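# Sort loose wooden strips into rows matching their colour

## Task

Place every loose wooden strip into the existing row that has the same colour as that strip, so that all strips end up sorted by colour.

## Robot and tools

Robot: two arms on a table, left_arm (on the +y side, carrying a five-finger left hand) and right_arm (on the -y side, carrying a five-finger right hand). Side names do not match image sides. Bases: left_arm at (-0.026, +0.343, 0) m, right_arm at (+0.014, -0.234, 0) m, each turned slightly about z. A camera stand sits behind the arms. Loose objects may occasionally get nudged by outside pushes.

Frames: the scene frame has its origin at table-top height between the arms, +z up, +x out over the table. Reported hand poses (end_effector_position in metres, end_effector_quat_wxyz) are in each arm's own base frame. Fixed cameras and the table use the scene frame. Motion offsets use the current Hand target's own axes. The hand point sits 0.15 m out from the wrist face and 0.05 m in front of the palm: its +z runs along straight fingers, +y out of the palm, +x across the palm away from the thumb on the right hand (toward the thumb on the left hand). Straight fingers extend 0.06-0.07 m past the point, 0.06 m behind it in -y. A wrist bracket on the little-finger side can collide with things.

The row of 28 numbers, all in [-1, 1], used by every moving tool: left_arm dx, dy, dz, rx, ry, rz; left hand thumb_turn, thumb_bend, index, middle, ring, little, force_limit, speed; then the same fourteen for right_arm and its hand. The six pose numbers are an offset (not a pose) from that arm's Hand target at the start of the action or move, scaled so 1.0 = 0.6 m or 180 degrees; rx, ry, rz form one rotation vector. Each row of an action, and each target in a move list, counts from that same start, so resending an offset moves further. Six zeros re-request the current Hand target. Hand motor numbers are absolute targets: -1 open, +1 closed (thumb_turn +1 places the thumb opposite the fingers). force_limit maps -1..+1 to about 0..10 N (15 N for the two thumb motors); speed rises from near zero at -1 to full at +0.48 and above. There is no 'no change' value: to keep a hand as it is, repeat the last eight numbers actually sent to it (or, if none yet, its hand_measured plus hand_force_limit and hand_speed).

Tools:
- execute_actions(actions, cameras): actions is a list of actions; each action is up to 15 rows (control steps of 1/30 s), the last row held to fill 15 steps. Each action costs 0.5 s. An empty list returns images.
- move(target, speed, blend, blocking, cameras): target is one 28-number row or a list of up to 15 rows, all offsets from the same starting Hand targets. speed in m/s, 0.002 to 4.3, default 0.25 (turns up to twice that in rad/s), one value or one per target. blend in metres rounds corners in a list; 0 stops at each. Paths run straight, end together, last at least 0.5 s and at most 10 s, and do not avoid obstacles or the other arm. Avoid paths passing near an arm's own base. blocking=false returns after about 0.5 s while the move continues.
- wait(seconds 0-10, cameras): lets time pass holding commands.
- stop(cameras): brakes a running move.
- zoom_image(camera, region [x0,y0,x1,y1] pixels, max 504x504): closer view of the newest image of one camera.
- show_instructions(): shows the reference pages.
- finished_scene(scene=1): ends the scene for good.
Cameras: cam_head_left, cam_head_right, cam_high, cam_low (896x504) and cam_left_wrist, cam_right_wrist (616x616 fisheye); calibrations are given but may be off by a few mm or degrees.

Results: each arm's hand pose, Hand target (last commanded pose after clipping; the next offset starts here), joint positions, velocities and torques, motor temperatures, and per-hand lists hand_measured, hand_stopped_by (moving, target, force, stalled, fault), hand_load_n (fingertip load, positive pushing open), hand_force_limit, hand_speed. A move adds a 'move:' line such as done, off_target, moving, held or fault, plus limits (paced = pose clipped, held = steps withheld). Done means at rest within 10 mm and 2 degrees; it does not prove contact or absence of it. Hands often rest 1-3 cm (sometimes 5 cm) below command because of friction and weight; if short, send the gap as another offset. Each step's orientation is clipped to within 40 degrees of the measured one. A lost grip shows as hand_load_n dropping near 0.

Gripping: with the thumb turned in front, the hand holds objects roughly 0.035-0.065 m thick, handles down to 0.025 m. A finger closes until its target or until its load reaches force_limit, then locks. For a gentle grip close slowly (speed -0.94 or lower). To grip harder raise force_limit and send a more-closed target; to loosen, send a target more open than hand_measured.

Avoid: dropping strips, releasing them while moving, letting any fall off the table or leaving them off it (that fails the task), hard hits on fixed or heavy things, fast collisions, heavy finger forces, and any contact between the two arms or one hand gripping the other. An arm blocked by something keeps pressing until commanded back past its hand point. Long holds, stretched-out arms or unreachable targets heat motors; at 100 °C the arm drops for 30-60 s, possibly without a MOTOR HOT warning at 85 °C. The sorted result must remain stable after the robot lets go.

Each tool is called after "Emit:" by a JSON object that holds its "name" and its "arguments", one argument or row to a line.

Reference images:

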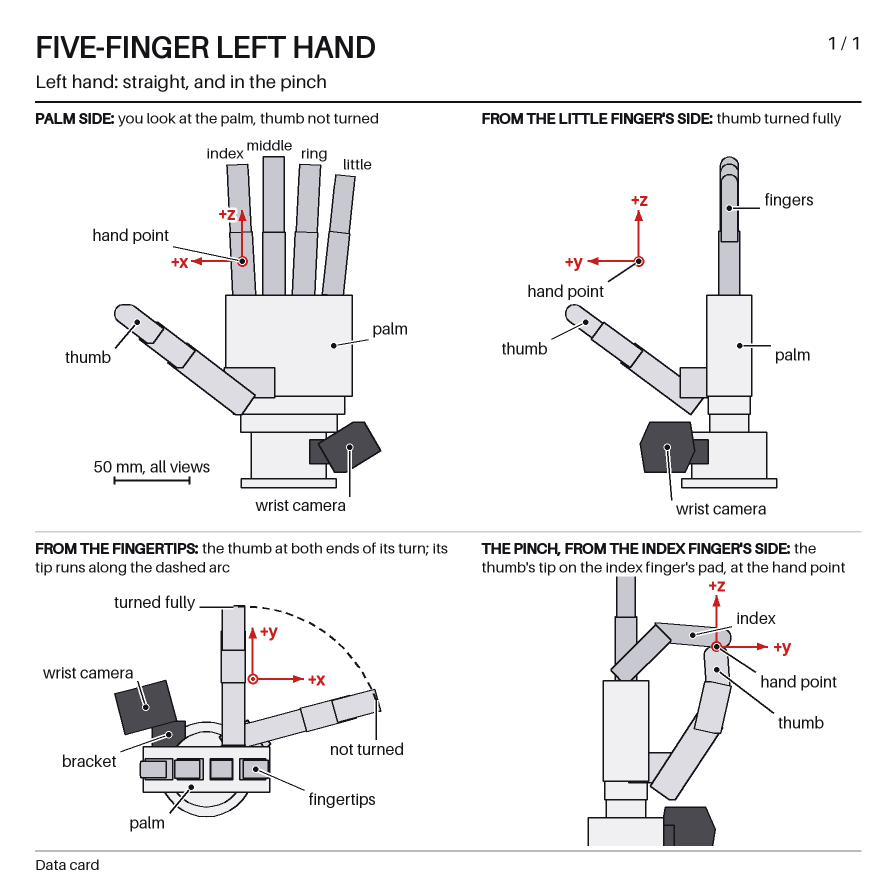

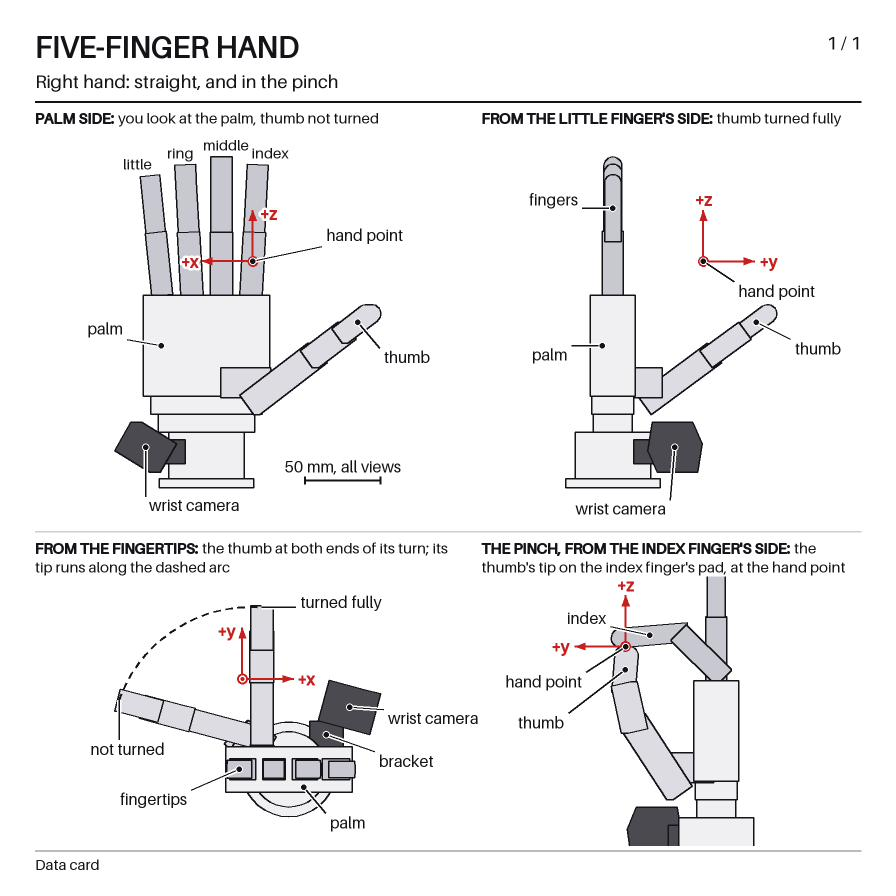

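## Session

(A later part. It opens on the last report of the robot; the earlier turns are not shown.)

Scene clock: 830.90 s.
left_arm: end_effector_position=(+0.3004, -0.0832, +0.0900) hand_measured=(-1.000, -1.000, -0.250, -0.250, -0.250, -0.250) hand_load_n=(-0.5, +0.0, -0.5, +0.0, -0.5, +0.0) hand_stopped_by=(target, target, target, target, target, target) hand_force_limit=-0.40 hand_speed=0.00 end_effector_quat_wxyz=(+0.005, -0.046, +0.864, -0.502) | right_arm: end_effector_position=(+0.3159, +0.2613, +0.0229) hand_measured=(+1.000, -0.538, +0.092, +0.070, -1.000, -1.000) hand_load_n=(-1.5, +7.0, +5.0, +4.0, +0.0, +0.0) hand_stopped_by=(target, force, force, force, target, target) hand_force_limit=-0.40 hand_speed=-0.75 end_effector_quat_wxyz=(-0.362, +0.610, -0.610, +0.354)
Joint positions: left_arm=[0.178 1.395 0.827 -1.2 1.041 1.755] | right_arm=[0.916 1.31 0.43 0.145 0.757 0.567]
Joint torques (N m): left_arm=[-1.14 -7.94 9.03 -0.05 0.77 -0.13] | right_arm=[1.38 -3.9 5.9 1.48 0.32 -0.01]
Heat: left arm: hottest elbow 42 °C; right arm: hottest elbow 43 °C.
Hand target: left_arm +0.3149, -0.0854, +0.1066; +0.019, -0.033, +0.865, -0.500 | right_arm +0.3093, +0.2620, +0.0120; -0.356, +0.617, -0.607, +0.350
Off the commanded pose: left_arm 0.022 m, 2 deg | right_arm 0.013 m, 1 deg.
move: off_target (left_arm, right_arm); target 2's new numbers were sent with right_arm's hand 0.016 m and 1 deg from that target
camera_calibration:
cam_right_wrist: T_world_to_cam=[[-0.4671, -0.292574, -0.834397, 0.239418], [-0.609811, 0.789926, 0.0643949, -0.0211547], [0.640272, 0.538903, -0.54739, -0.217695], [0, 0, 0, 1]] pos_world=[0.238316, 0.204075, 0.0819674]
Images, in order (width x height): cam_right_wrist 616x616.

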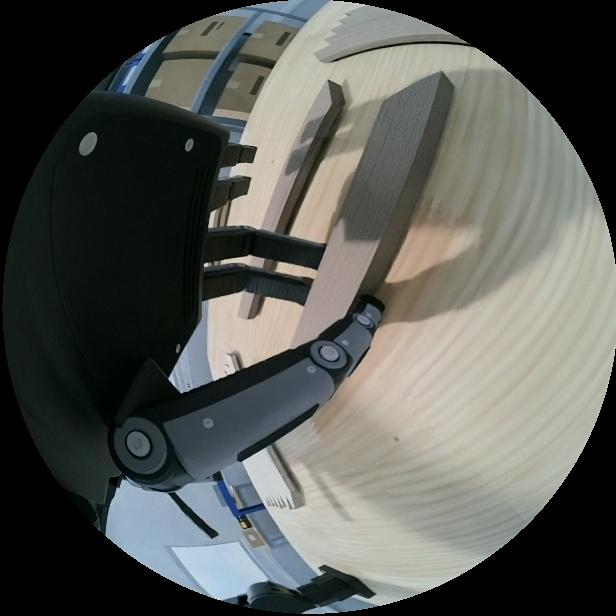

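Emit:
{"name": "move", "arguments": {
  "target": [
    [0,0,0,0,0,0,-1,-1,-0.25,-0.25,-0.25,-0.25,-0.4,0,0,-0.1732,-0.1,0,0,0,1,-0.3,0.2,0.2,-1,-1,-0.4,-0.75],
    [0,0,0,0,0,0,-1,-1,-0.25,-0.25,-0.25,-0.25,-0.4,0,0.105,-0.2635,-0.037,0,-0.2148,-0.124,1,-0.3,0.2,0.2,-1,-1,-0.4,-0.75],
    [0,0,0,0,0,0,-1,-1,-0.25,-0.25,-0.25,-0.25,-0.4,0,0.2587,-0.2103,-0.0958,0,-0.4296,-0.2481,1,-0.3,0.2,0.2,-1,-1,-0.4,-0.75]
  ],
  "speed": [0.1,0.15,0.15],
  "blend": [0.02,0.04,0],
  "cameras": ["all"]
}}

Emit:
{"name": "zoom_image", "arguments": {
  "camera": "cam_head_left",
  "region": [400, 180, 580, 310]
}}

Scene clock: 863.73 s.
left_arm: end_effector_position=(+0.3004, -0.0832, +0.0900) hand_measured=(-1.000, -1.000, -0.250, -0.250, -0.250, -0.250) hand_load_n=(-0.5, +0.0, +0.0, +0.0, +0.0, +0.0) hand_stopped_by=(target, target, target, target, target, target) hand_force_limit=-0.40 hand_speed=0.00 end_effector_quat_wxyz=(+0.005, -0.046, +0.864, -0.502) | right_arm: end_effector_position=(+0.3063, +0.1126, +0.1396) hand_measured=(+1.000, -0.538, +0.092, +0.070, -1.000, -1.000) hand_load_n=(-1.5, +7.5, +4.0, +4.0, +0.0, +0.0) hand_stopped_by=(target, force, force, force, target, target) hand_force_limit=-0.40 hand_speed=-0.75 end_effector_quat_wxyz=(-0.500, +0.866, -0.001, -0.015)
Joint positions: left_arm=[0.178 1.395 0.827 -1.2 1.041 1.755] | right_arm=[-0.072 1.356 0.94 -1.328 -1.04 -1.74]
Joint torques (N m): left_arm=[-1.38 -7.94 9.1 -0.08 0.75 -0.13] | right_arm=[-0.5 -5.95 12 -0.5 -0.81 -0.11]
Heat: left arm: hottest elbow 42 °C; right arm: hottest elbow 43 °C.
Hand target: left_arm +0.3149, -0.0854, +0.1066; +0.019, -0.033, +0.865, -0.500 | right_arm +0.3252, +0.1069, +0.1499; -0.500, +0.866, +0.002, -0.001
Off the commanded pose: left_arm 0.022 m, 2 deg | right_arm 0.022 m, 2 deg.
move: off_target (left_arm, right_arm)
camera_calibration:
cam_left_wrist: T_world_to_cam=[[-0.14729, -0.482993, 0.863148, -0.0806189], [-0.865067, 0.486004, 0.124336, 0.287462], [-0.479547, -0.728367, -0.489404, 0.24022], [0, 0, 0, 1]] pos_world=[0.351996, -0.00367738, 0.151409]
cam_right_wrist: T_world_to_cam=[[0.28226, -0.475735, -0.83307, 0.0796768], [-0.783507, -0.615407, 0.0859689, 0.291357], [-0.553576, 0.628451, -0.546446, 0.288026], [0, 0, 0, 1]] pos_world=[0.365235, 0.0361982, 0.198719]

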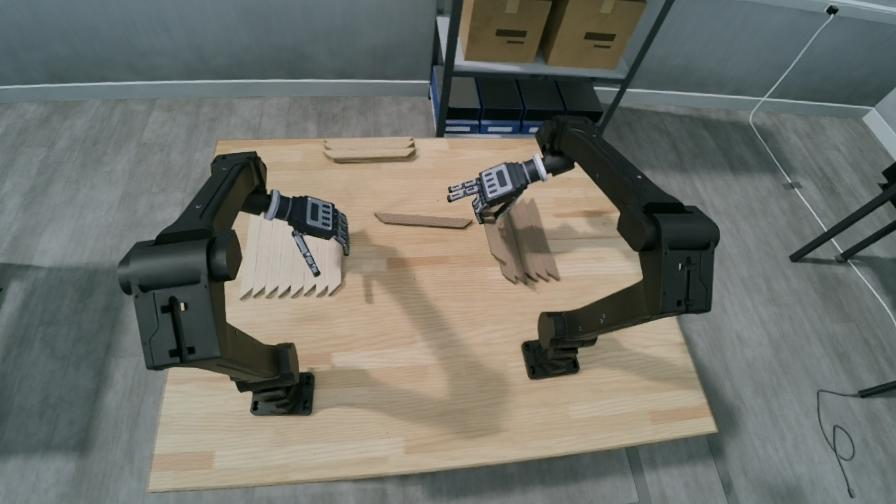

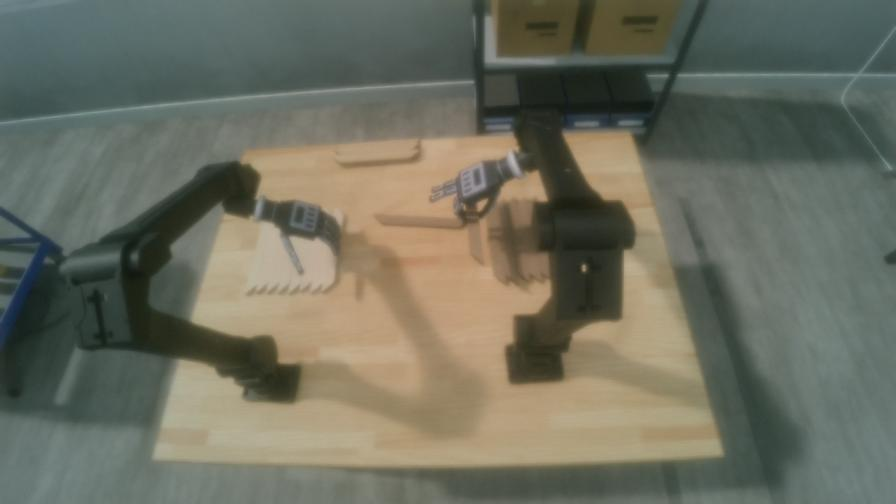

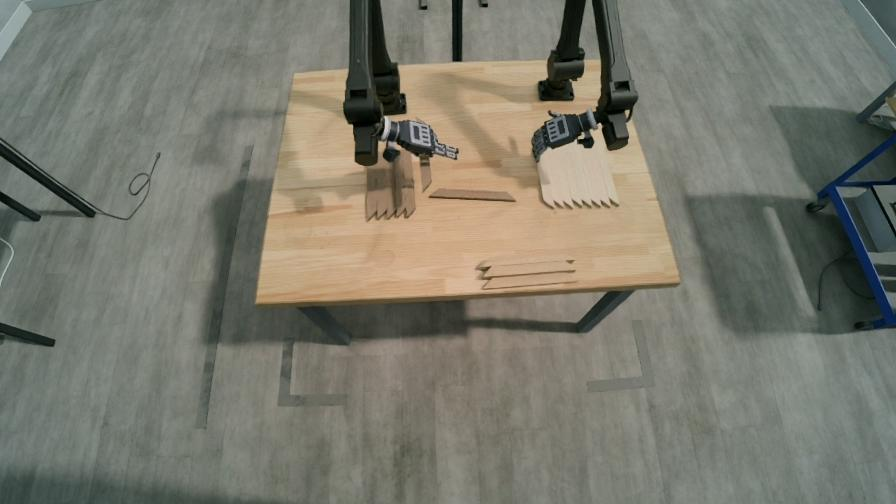

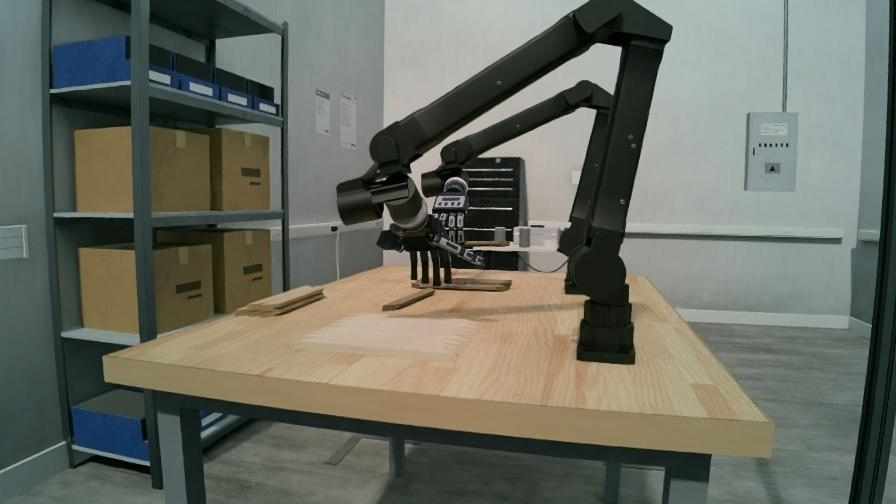

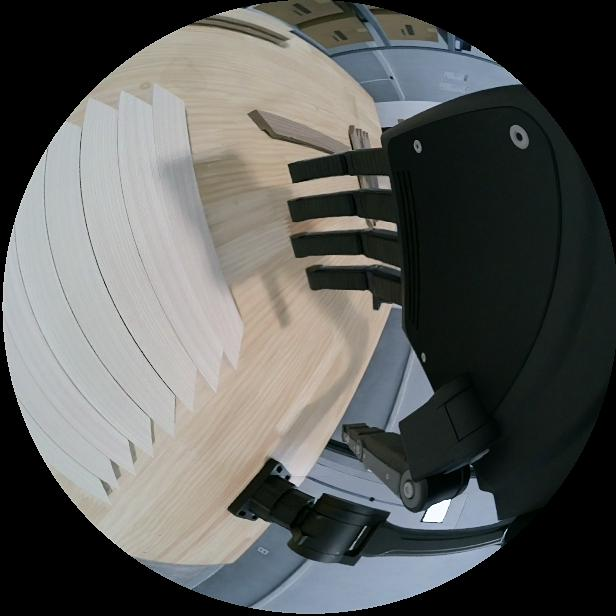

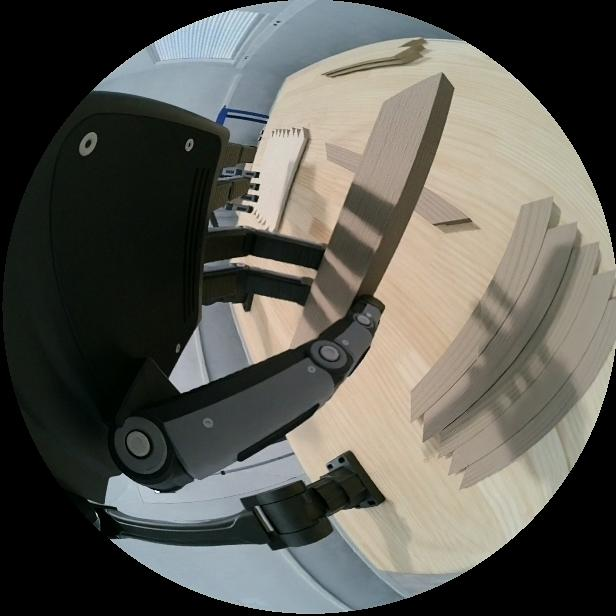

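Scaled by 2.800 from the camera's 896x504 image, which has a finer 1280x720 frame.

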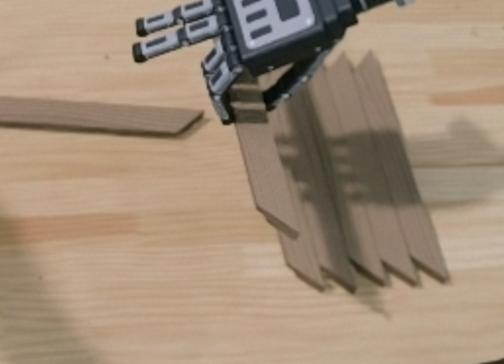

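Emit:
{"name": "move", "arguments": {
  "target": [0,0,0,0,0,0,-1,-1,-0.25,-0.25,-0.25,-0.25,-0.4,0,-0.0237,0.1505,0.0727,0,0,0,1,-0.3,0.2,0.2,-1,-1,-0.4,-0.75],
  "speed": 0.12,
  "cameras": ["cam_head_left","cam_right_wrist"]
}}

Emit:
{"name": "zoom_image", "arguments": {
  "camera": "cam_head_left",
  "region": [400, 180, 580, 310]
}}

Scene clock: 889.93 s.
left_arm: end_effector_position=(+0.3004, -0.0832, +0.0900) hand_measured=(-1.000, -1.000, -0.250, -0.250, -0.250, -0.250) hand_load_n=(-0.5, +0.0, +0.0, +0.0, +0.0, +0.0) hand_stopped_by=(target, target, target, target, target, target) hand_force_limit=-0.40 hand_speed=0.00 end_effector_quat_wxyz=(+0.005, -0.046, +0.864, -0.502) | right_arm: end_effector_position=(+0.3102, +0.1038, +0.0567) hand_measured=(+1.000, -0.538, +0.092, +0.070, -1.000, -1.000) hand_load_n=(-1.5, +7.5, +4.0, +4.0, +0.0, +0.0) hand_stopped_by=(target, force, force, force, target, target) hand_force_limit=-0.40 hand_speed=-0.75 end_effector_quat_wxyz=(-0.500, +0.866, +0.007, -0.002)
Joint positions: left_arm=[0.178 1.395 0.827 -1.2 1.041 1.755] | right_arm=[-0.097 1.484 0.821 -1.094 -1.037 -1.791]
Joint torques (N m): left_arm=[-1.38 -7.88 9.05 -0.13 0.74 -0.12] | right_arm=[-0.5 -6.71 6.26 0.21 -0.77 -0.12]
Motor temperatures (°C): left_arm=[25 26 43 25 24 22] | right_arm=[25 28 49 24 23 24]
Heat: left arm: hottest elbow 43 °C; right arm: hottest elbow 49 °C.
Hand target: left_arm +0.3149, -0.0854, +0.1066; +0.019, -0.033, +0.865, -0.500 | right_arm +0.3109, +0.0995, +0.0499; -0.500, +0.866, +0.002, -0.001
Off the commanded pose: left_arm 0.022 m, 2 deg | right_arm 0.008 m, 1 deg.
move: off_target (left_arm)
camera_calibration:
cam_right_wrist: T_world_to_cam=[[0.308007, -0.476399, -0.823514, -0.00315472], [-0.785458, -0.615757, 0.0624389, 0.29811], [-0.53683, 0.627604, -0.56385, 0.246275], [0, 0, 0, 1]] pos_world=[0.367333, 0.027497, 0.117651]
Images, in order (width x height): cam_head_left 896x504, cam_right_wrist 616x616.

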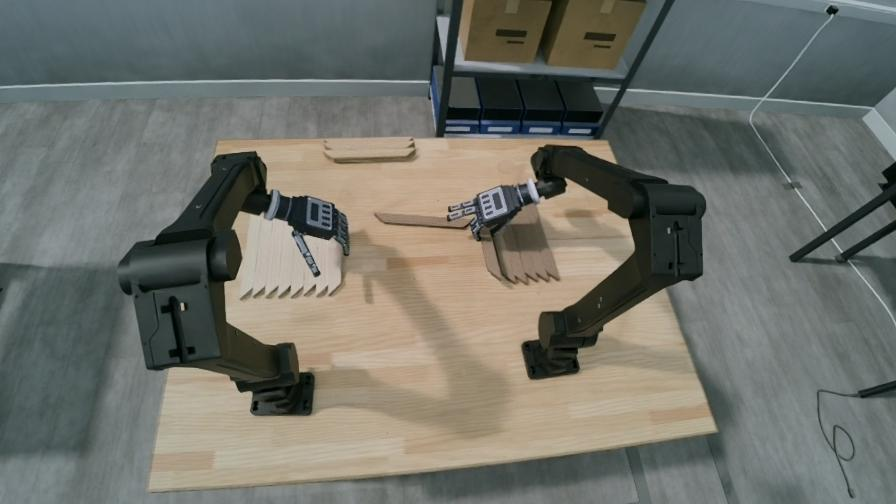

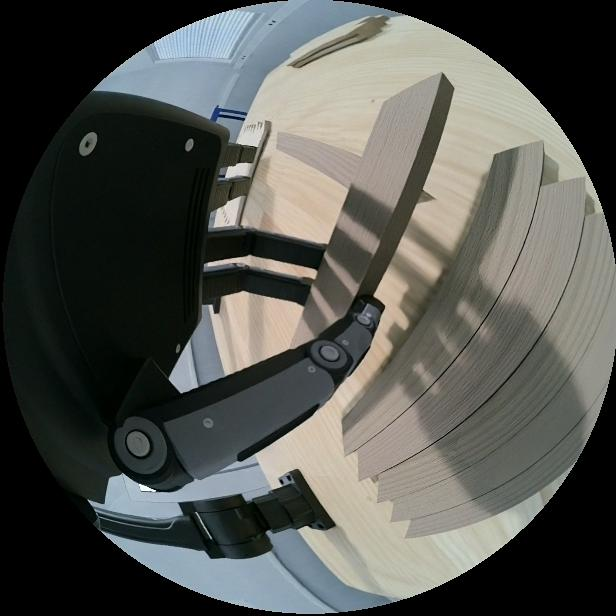

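Scaled by 2.800 from the camera's 896x504 image, which has a finer 1280x720 frame.

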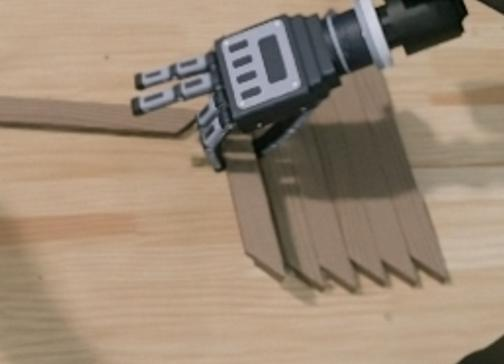

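Emit:
{"name": "move", "arguments": {
  "target": [
    [-0.1597,-0.1787,0.133,0,-0.195,-0.1127,1,-0.7,-0.4,-0.4,-1,-1,-0.4,-0.2,-0.1005,-0.1313,-0.239,0,0,0,1,-0.3,0.2,0.2,-1,-1,-0.4,-0.75],
    [-0.1813,-0.2452,0.3467,0,-0.3902,-0.2253,1,-0.7,-0.4,-0.4,-1,-1,-0.4,-0.2,-0.1005,-0.1313,-0.239,0,0,0,1,-0.3,0.2,0.2,-1,-1,-0.4,-0.75]
  ],
  "speed": [0.15,0.15],
  "blend": [0.04,0],
  "cameras": ["all"]
}}

Emit:
{"name": "zoom_image", "arguments": {
  "camera": "cam_high",
  "region": [350, 130, 530, 230]
}}

Scene clock: 938.57 s.
left_arm: end_effector_position=(+0.4319, -0.3115, +0.1129) hand_measured=(+1.000, -0.700, -0.400, -0.400, -1.000, -1.000) hand_load_n=(+0.0, +0.0, +0.0, +0.0, +0.0, +0.0) hand_stopped_by=(target, target, target, target, target, target) hand_force_limit=-0.40 hand_speed=-0.20 end_effector_quat_wxyz=(+0.341, -0.587, +0.644, -0.352) | right_arm: end_effector_position=(+0.2391, +0.0243, +0.1695) hand_measured=(+1.000, -0.538, +0.092, +0.070, -1.000, -1.000) hand_load_n=(-1.5, +7.5, +4.0, +4.0, +0.0, +0.0) hand_stopped_by=(target, force, force, force, target, target) hand_force_limit=-0.40 hand_speed=-0.75 end_effector_quat_wxyz=(-0.460, +0.887, -0.032, +0.017)
Joint positions: left_arm=[-0.74 1.401 0.839 -0.102 -0.566 -0.366] | right_arm=[-0.37 1.184 0.898 -1.678 -0.896 -2.061]
Joint torques (N m): left_arm=[-1.32 -7.47 10.96 1.66 -0.53 -0.12] | right_arm=[-0.56 -6.07 12.23 -0.9 -0.59 0.02]
Motor temperatures (°C): left_arm=[25 26 43 25 24 22] | right_arm=[25 28 43 24 24 24]
Heat: left arm: hottest elbow 43 °C; right arm: hottest elbow 43 °C.
Hand target: left_arm +0.4428, -0.3300, +0.1299; +0.339, -0.588, +0.636, -0.367 | right_arm +0.2512, +0.0143, +0.1898; -0.500, +0.866, +0.002, -0.001
Off the commanded pose: left_arm 0.027 m, 2 deg | right_arm 0.026 m, 7 deg.
joint sent to its limit (right arm) — joint 4 (wrist pitch), lower limit. The joint targets are off in orientation, not in position.
move: off_target (left_arm, right_arm)
camera_calibration:
cam_left_wrist: T_world_to_cam=[[0.471573, -0.279826, 0.836252, -0.392202], [-0.617801, -0.781521, 0.0868741, 0.0118848], [0.629238, -0.557604, -0.541421, -0.271573], [0, 0, 0, 1]] pos_world=[0.363178, -0.25189, 0.179912]
cam_right_wrist: T_world_to_cam=[[0.258353, -0.573232, -0.777598, 0.080271], [-0.834301, -0.53819, 0.119551, 0.186317], [-0.487026, 0.617865, -0.617291, 0.318977], [0, 0, 0, 1]] pos_world=[0.290057, -0.0507967, 0.237046]

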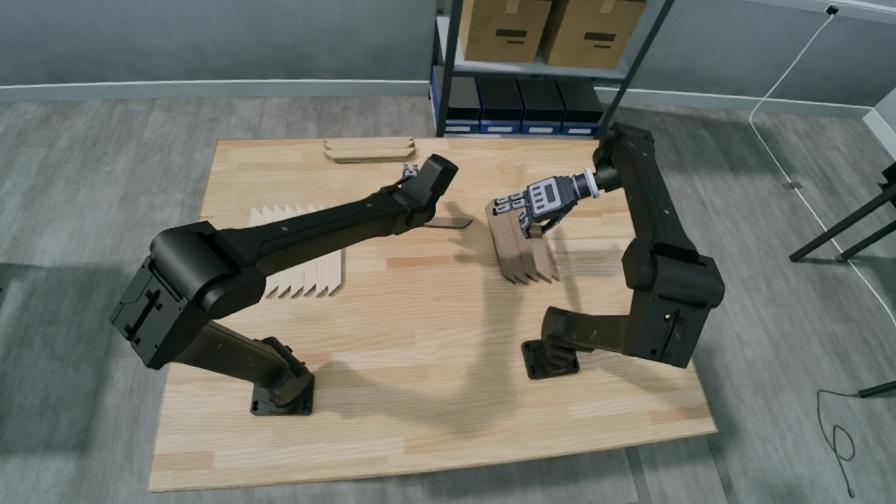

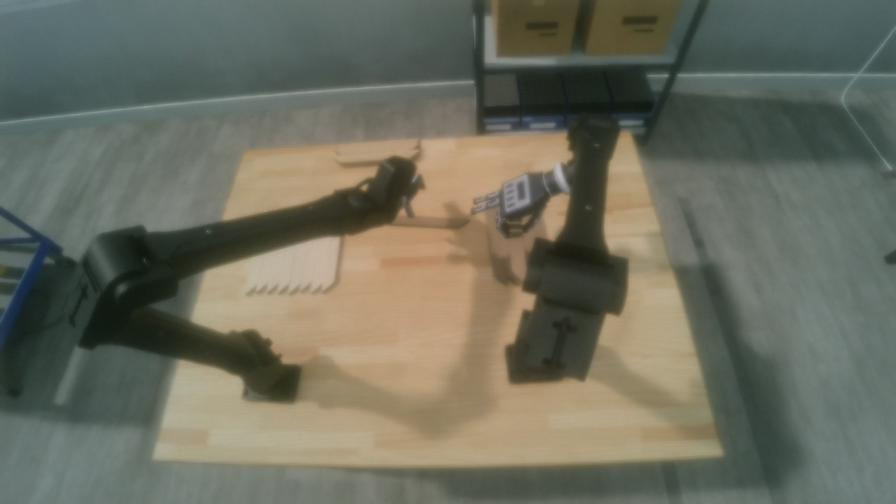

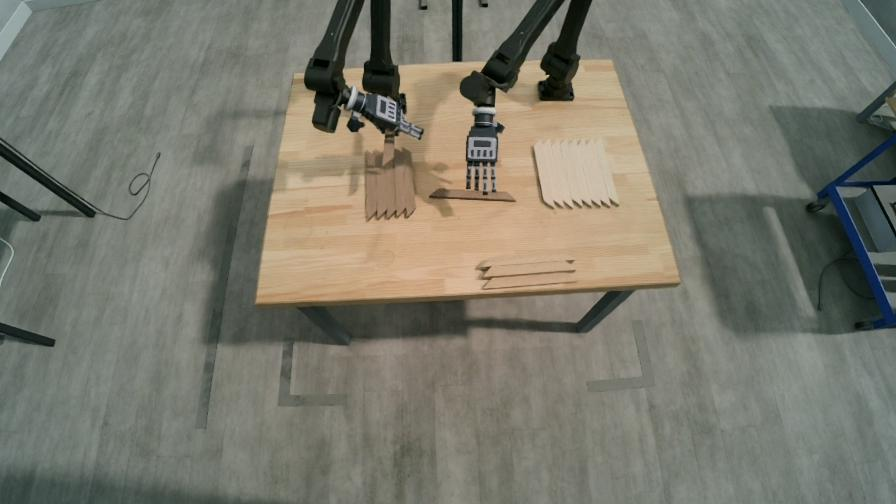

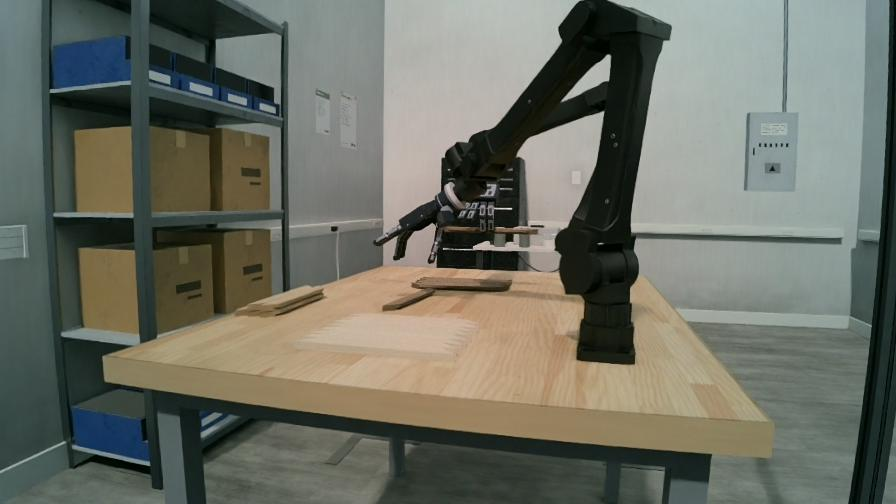

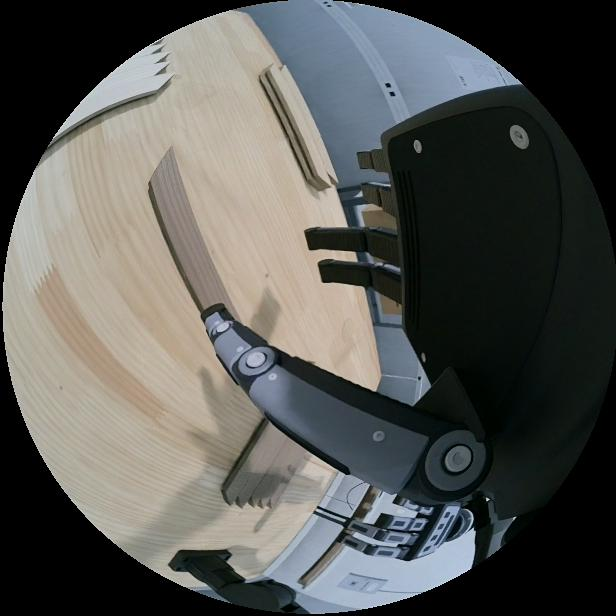

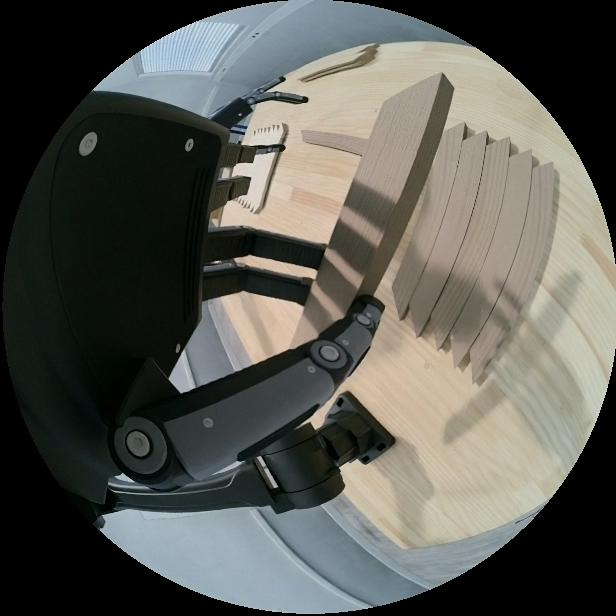

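Scaled by 2.800 from the camera's 896x504 image, which has a finer 1280x720 frame.

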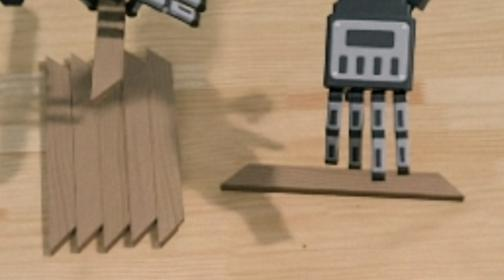

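Emit:
{"name": "move", "arguments": {
  "target": [-0.0118,0.112,0.0658,0,0,0,1,-0.7,-0.35,-0.35,-1,-1,-0.4,-0.2,0,0,0,0,0,0,1,-0.3,0.2,0.2,-1,-1,-0.4,-0.75],
  "speed": 0.12,
  "cameras": ["cam_high","cam_left_wrist"]
}}

Emit:
{"name": "zoom_image", "arguments": {
  "camera": "cam_high",
  "region": [410, 130, 540, 220]
}}

Scene clock: 957.87 s.
left_arm: end_effector_position=(+0.4404, -0.3203, +0.0527) hand_measured=(+1.000, -0.700, -0.350, -0.350, -1.000, -1.000) hand_load_n=(+0.0, +0.0, +0.0, +0.0, +0.0, +0.0) hand_stopped_by=(target, target, target, target, target, target) hand_force_limit=-0.40 hand_speed=-0.20 end_effector_quat_wxyz=(-0.340, +0.587, -0.640, +0.361) | right_arm: end_effector_position=(+0.2391, +0.0243, +0.1695) hand_measured=(+1.000, -0.538, +0.092, +0.070, -1.000, -1.000) hand_load_n=(-1.5, +7.5, +4.0, +4.0, +0.0, +0.0) hand_stopped_by=(target, force, force, force, target, target) hand_force_limit=-0.40 hand_speed=-0.75 end_effector_quat_wxyz=(-0.460, +0.887, -0.032, +0.017)
Joint positions: left_arm=[-0.74 1.543 0.783 0.116 -0.563 -0.367] | right_arm=[-0.37 1.184 0.898 -1.678 -0.896 -2.061]
Joint torques (N m): left_arm=[0.09 -8.76 6.67 2.88 -0.18 -0.05] | right_arm=[-0.56 -6.07 12.22 -0.9 -0.59 0.02]
Heat: left arm: hottest elbow 43 °C; right arm: hottest elbow 43 °C.
Hand target: left_arm +0.4440, -0.3230, +0.0520; -0.339, +0.588, -0.636, +0.367 | right_arm +0.2512, +0.0143, +0.1898; -0.500, +0.866, +0.002, -0.001
Off the commanded pose: left_arm 0.004 m, 1 deg | right_arm 0.026 m, 7 deg.
joint sent to its limit (right arm) — joint 4 (wrist pitch), lower limit. The joint targets are off in orientation, not in position.
move: off_target (right_arm)
camera_calibration:
cam_left_wrist: T_world_to_cam=[[0.459561, -0.267515, 0.8469, -0.339755], [-0.620791, -0.778688, 0.0908967, 0.0175235], [0.635155, -0.567521, -0.523926, -0.321108], [0, 0, 0, 1]] pos_world=[0.37097, -0.25948, 0.117909]
Images, in order (width x height): cam_high 896x504, cam_left_wrist 616x616.

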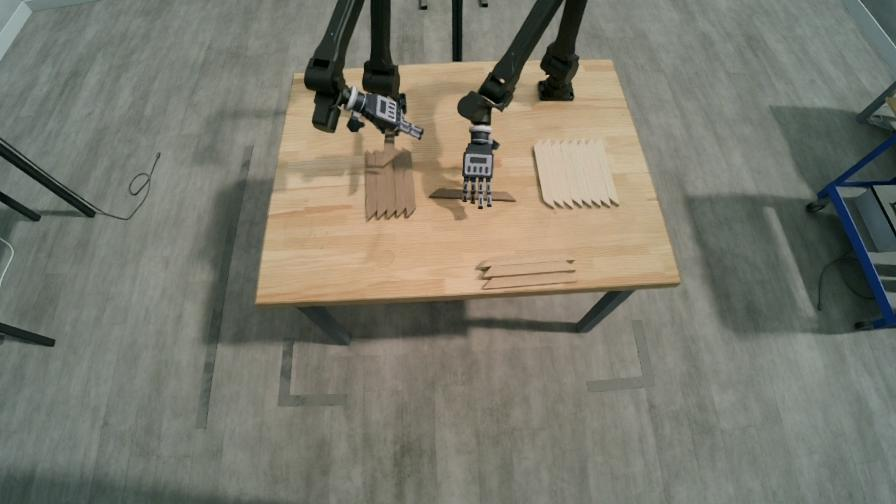

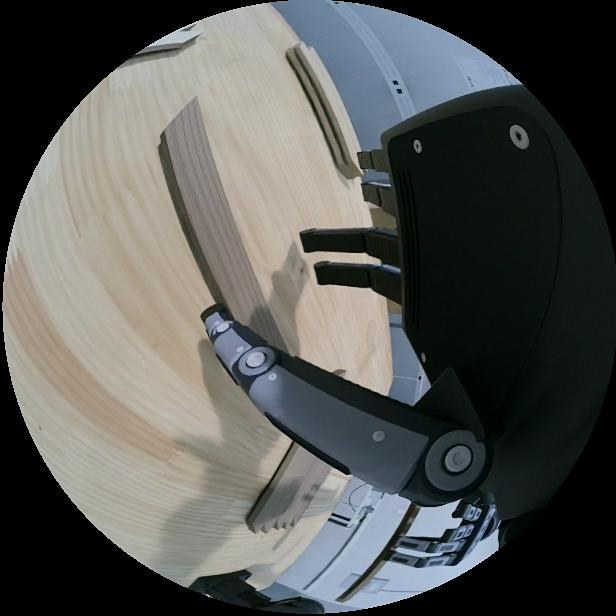

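Scaled by 3.877 from the camera's 896x504 image, which has a finer 1280x720 frame.

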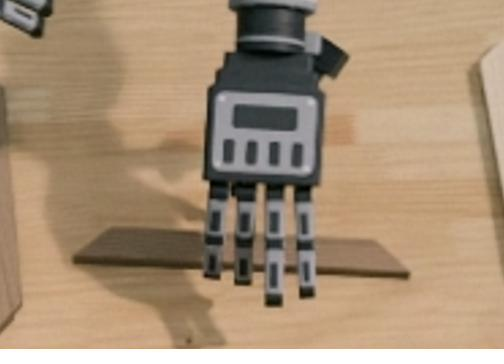

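Emit:
{"name": "move", "arguments": {
  "target": [-0.0125,0.0478,0.0256,0,0,0,1,-0.7,-0.25,-0.25,-1,-1,-0.4,-0.4,0,0,0,0,0,0,1,-0.3,0.2,0.2,-1,-1,-0.4,-0.75],
  "speed": 0.06,
  "cameras": ["cam_left_wrist"]
}}

Scene clock: 974.87 s.
left_arm: end_effector_position=(+0.4372, -0.3199, +0.0231) hand_measured=(+1.000, -0.700, -0.250, -0.250, -1.000, -1.000) hand_load_n=(+0.0, +0.0, +0.0, +0.0, +0.0, +0.0) hand_stopped_by=(target, target, target, target, target, target) hand_force_limit=-0.40 hand_speed=-0.40 end_effector_quat_wxyz=(+0.337, -0.586, +0.639, -0.367) | right_arm: end_effector_position=(+0.2391, +0.0243, +0.1695) hand_measured=(+1.000, -0.538, +0.092, +0.070, -1.000, -1.000) hand_load_n=(-1.5, +7.5, +4.0, +4.0, +0.0, +0.0) hand_stopped_by=(target, force, force, force, target, target) hand_force_limit=-0.40 hand_speed=-0.75 end_effector_quat_wxyz=(-0.460, +0.887, -0.032, +0.017)
Joint positions: left_arm=[-0.74 1.604 0.742 0.228 -0.553 -0.367] | right_arm=[-0.37 1.184 0.898 -1.678 -0.896 -2.061]
Joint torques (N m): left_arm=[1.08 -8.82 6.01 2.93 -0.16 0.04] | right_arm=[-0.56 -6.12 12.22 -0.88 -0.59 0.02]
Heat: left arm: hottest elbow 42 °C; right arm: hottest elbow 45 °C.
Hand target: left_arm +0.4434, -0.3154, +0.0195; +0.339, -0.588, +0.636, -0.367 | right_arm +0.2512, +0.0143, +0.1898; -0.500, +0.866, +0.002, -0.001
Off the commanded pose: left_arm 0.008 m, 1 deg | right_arm 0.026 m, 7 deg.
joint sent to its limit (right arm) — joint 4 (wrist pitch), lower limit. The joint targets are off in orientation, not in position.
move: off_target (right_arm)
camera_calibration:
cam_left_wrist: T_world_to_cam=[[0.454634, -0.26185, 0.851319, -0.30916], [-0.627337, -0.772636, 0.0973713, 0.0232381], [0.632263, -0.578332, -0.515534, -0.336782], [0, 0, 0, 1]] pos_world=[0.368067, -0.25777, 0.0873083]
Images, in order (width x height): cam_left_wrist 616x616.

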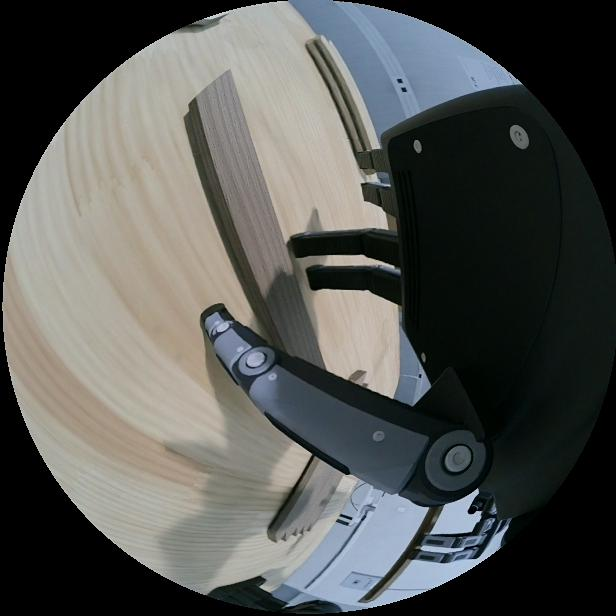

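Emit:
{"name": "move", "arguments": {
  "target": [-0.0178,-0.0008,0.0048,0,0,0,1,-0.7,-0.25,-0.25,-1,-1,-0.4,-0.4,0,0,0,0,0,0,1,-0.3,0.2,0.2,-1,-1,-0.4,-0.75],
  "speed": 0.06
}}

Scene clock: 980.30 s.
left_arm: end_effector_position=(+0.4417, -0.3128, +0.0218) hand_measured=(+1.000, -0.700, -0.250, -0.250, -1.000, -1.000) hand_load_n=(+0.5, +0.0, +0.0, +0.0, +0.0, +0.0) hand_stopped_by=(target, target, target, target, target, target) hand_force_limit=-0.40 hand_speed=-0.40 end_effector_quat_wxyz=(-0.334, +0.588, -0.637, +0.370) | right_arm: end_effector_position=(+0.2391, +0.0243, +0.1695) hand_measured=(+1.000, -0.538, +0.092, +0.070, -1.000, -1.000) hand_load_n=(-1.5, +7.5, +4.5, +4.0, +0.0, +0.0) hand_stopped_by=(target, force, force, force, target, target) hand_force_limit=-0.40 hand_speed=-0.75 end_effector_quat_wxyz=(-0.460, +0.887, -0.032, +0.017)
Joint positions: left_arm=[-0.718 1.604 0.733 0.247 -0.532 -0.361] | right_arm=[-0.37 1.184 0.898 -1.678 -0.896 -2.061]
Joint torques (N m): left_arm=[1.96 -9.29 5.6 2.92 -0.19 0.1] | right_arm=[-0.56 -6.01 12.18 -0.87 -0.59 0.02]
Heat: left arm: hottest elbow 41 °C; right arm: hottest elbow 45 °C.
Hand target: left_arm +0.4471, -0.3050, +0.0185; -0.339, +0.588, -0.636, +0.367 | right_arm +0.2512, +0.0143, +0.1898; -0.500, +0.866, +0.002, -0.001
Off the commanded pose: left_arm 0.010 m, 1 deg | right_arm 0.026 m, 7 deg.
joint sent to its limit (right arm) — joint 4 (wrist pitch), lower limit. The joint targets are off in orientation, not in position.
move: off_target (right_arm)

Emit:
{"name": "move", "arguments": {
  "target": [
    [0,0,0,0,0,0,1,-0.3,0.2,0.2,-1,-1,-0.4,-0.75,0,0,0,0,0,0,1,-0.3,0.2,0.2,-1,-1,-0.4,-0.75],
    [0,-0.1732,-0.1,0,0,0,1,-0.3,0.2,0.2,-1,-1,-0.4,-0.75,0,0,0,0,0,0,1,-0.3,0.2,0.2,-1,-1,-0.4,-0.75]
  ],
  "speed": 0.08,
  "cameras": ["cam_left_wrist","cam_high"]
}}

Scene clock: 990.73 s.
left_arm: end_effector_position=(+0.4271, -0.2982, +0.1046) hand_measured=(+1.000, -0.538, +0.092, +0.070, -1.000, -1.000) hand_load_n=(-3.0, +8.0, +7.0, +5.0, +0.0, +0.0) hand_stopped_by=(target, force, force, force, target, target) hand_force_limit=-0.40 hand_speed=-0.75 end_effector_quat_wxyz=(+0.333, -0.589, +0.651, -0.344) | right_arm: end_effector_position=(+0.2391, +0.0243, +0.1695) hand_measured=(+1.000, -0.538, +0.092, +0.070, -1.000, -1.000) hand_load_n=(-1.5, +7.5, +4.0, +4.0, -0.5, +0.0) hand_stopped_by=(target, force, force, force, target, target) hand_force_limit=-0.40 hand_speed=-0.75 end_effector_quat_wxyz=(-0.460, +0.887, -0.032, +0.017)
Joint positions: left_arm=[-0.715 1.385 0.811 -0.106 -0.532 -0.356] | right_arm=[-0.37 1.184 0.898 -1.678 -0.896 -2.061]
Joint torques (N m): left_arm=[0.91 -9.76 11.03 1.83 -0.23 0.1] | right_arm=[-0.67 -6.12 12.19 -0.91 -0.59 0.02]
Heat: left arm: hottest elbow 41 °C; right arm: hottest elbow 46 °C.
Hand target: left_arm +0.4471, -0.3051, +0.1386; +0.339, -0.588, +0.636, -0.367 | right_arm +0.2512, +0.0143, +0.1898; -0.500, +0.866, +0.002, -0.001
Off the commanded pose: left_arm 0.040 m, 3 deg | right_arm 0.026 m, 7 deg.
joint sent to its limit (right arm) — joint 4 (wrist pitch), lower limit. The joint targets are off in orientation, not in position.
move: off_target (left_arm, right_arm)
camera_calibration:
cam_left_wrist: T_world_to_cam=[[0.491225, -0.286293, 0.822639, -0.38818], [-0.621069, -0.777306, 0.100344, 0.0213074], [0.610714, -0.560207, -0.55964, -0.256547], [0, 0, 0, 1]] pos_world=[0.360594, -0.23829, 0.173619]
Images, in order (width x height): cam_high 896x504, cam_left_wrist 616x616.

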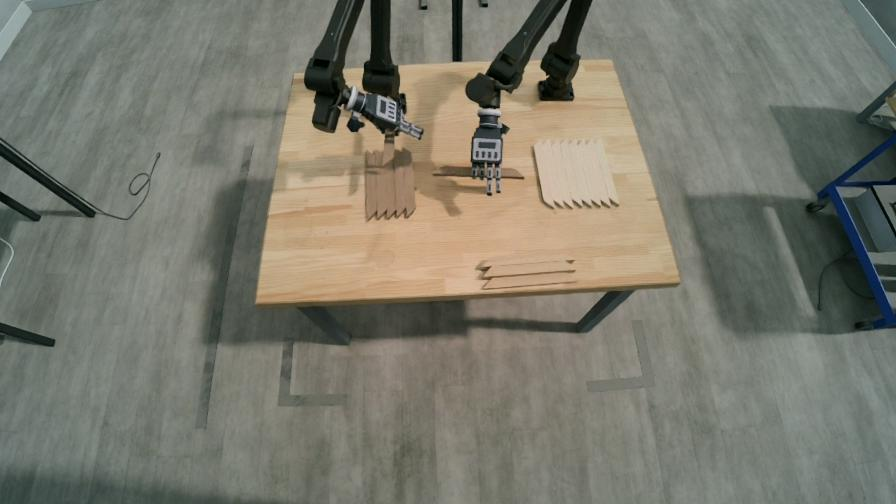

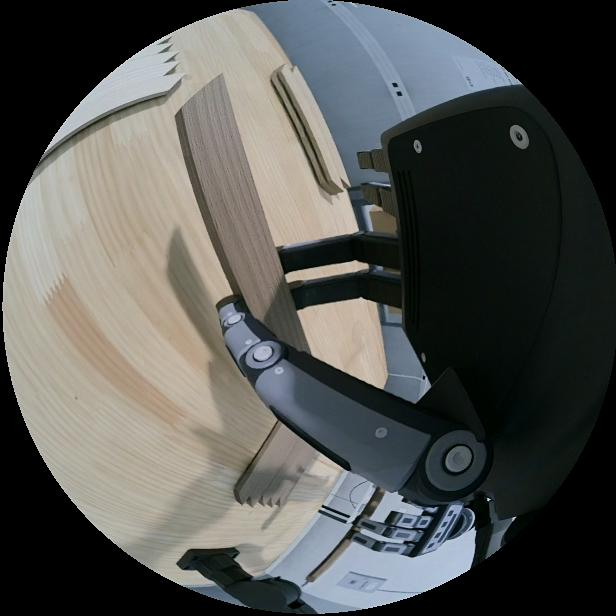

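Emit:
{"name": "move", "arguments": {
  "target": [-0.3012,-0.0355,-0.1387,0,0.3902,0.2253,1,-0.3,0.2,0.2,-1,-1,-0.4,-0.75,0.0955,0.1313,0.239,0,0,0,1,-0.3,0.2,0.2,-1,-1,-0.4,-0.75],
  "speed": 0.15,
  "cameras": ["cam_head_left","cam_right_wrist","cam_high"]
}}

Emit:
{"name": "zoom_image", "arguments": {
  "camera": "cam_head_left",
  "region": [400, 180, 580, 310]
}}

Scene clock: 1011.33 s.
left_arm: end_effector_position=(+0.3811, -0.1255, +0.1846) hand_measured=(+1.000, -0.538, +0.092, +0.070, -1.000, -1.000) hand_load_n=(-3.0, +8.0, +6.5, +5.0, +0.0, +0.0) hand_stopped_by=(target, force, force, force, target, target) hand_force_limit=-0.40 hand_speed=-0.75 end_effector_quat_wxyz=(+0.000, -0.041, +0.867, -0.497) | right_arm: end_effector_position=(+0.3116, +0.0940, +0.0564) hand_measured=(+1.000, -0.538, +0.092, +0.070, -1.000, -1.000) hand_load_n=(-1.5, +7.5, +4.0, +4.0, +0.0, +0.0) hand_stopped_by=(target, force, force, force, target, target) hand_force_limit=-0.40 hand_speed=-0.75 end_effector_quat_wxyz=(-0.498, +0.867, +0.003, +0.010)
Joint positions: left_arm=[0.035 1.442 1.157 -1.265 1.04 1.5] | right_arm=[-0.126 1.476 0.816 -1.096 -1.032 -1.81]
Joint torques (N m): left_arm=[1.08 -7.41 10.89 0.31 1 0.09] | right_arm=[1.61 -6.65 6.13 0.25 -0.97 0.02]
Heat: left arm: hottest elbow 43 °C; right arm: hottest elbow 46 °C.
Hand target: left_arm +0.4000, -0.1199, +0.1985; +0.019, -0.034, +0.865, -0.500 | right_arm +0.3080, +0.0994, +0.0499; -0.500, +0.866, +0.002, -0.001
Off the commanded pose: left_arm 0.024 m, 2 deg | right_arm 0.009 m, 1 deg.
move: off_target (left_arm)
camera_calibration:
cam_right_wrist: T_world_to_cam=[[0.312521, -0.48606, -0.816135, -0.00935927], [-0.797544, -0.600971, 0.0525143, 0.296083], [-0.515999, 0.634491, -0.57547, 0.246417], [0, 0, 0, 1]] pos_world=[0.366214, 0.0170389, 0.118618]
Images, in order (width x height): cam_head_left 896x504, cam_high 896x504, cam_right_wrist 616x616.

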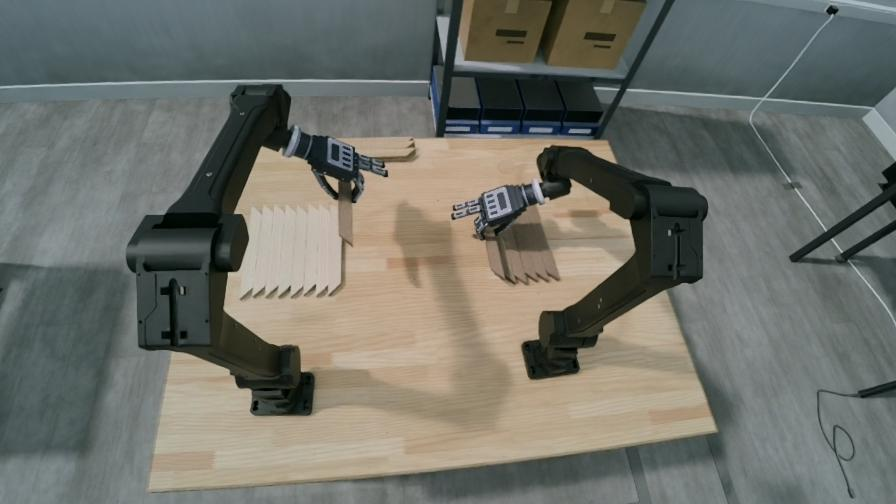

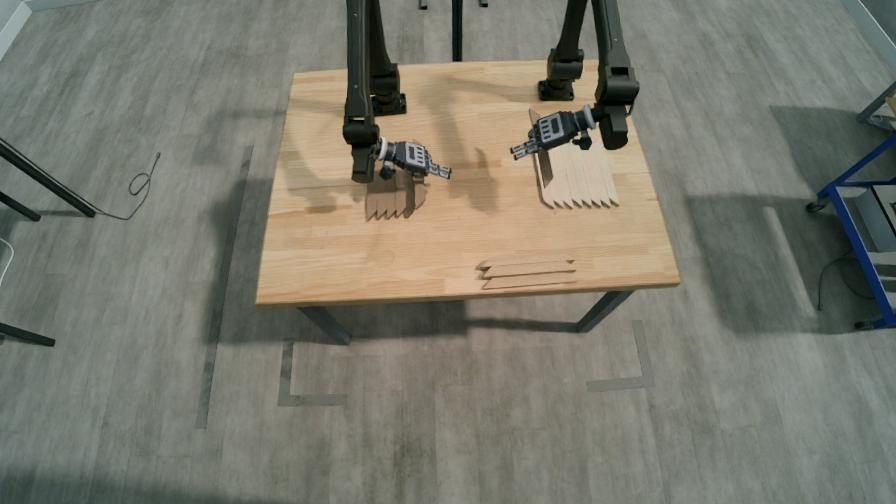

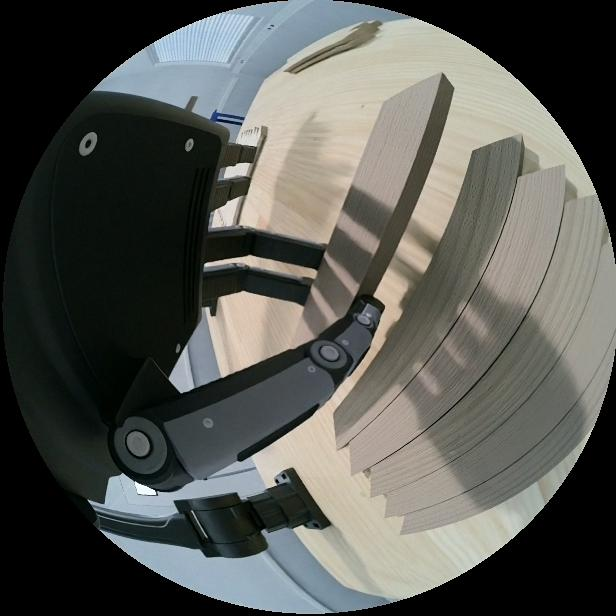

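Scaled by 2.800 from the camera's 896x504 image, which has a finer 1280x720 frame.

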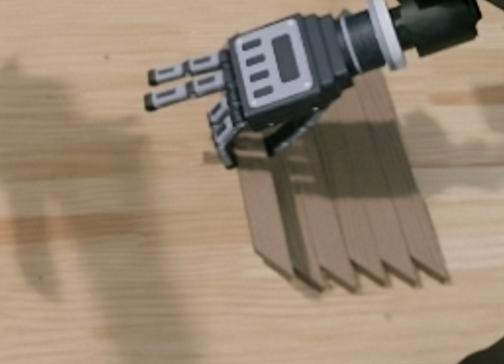

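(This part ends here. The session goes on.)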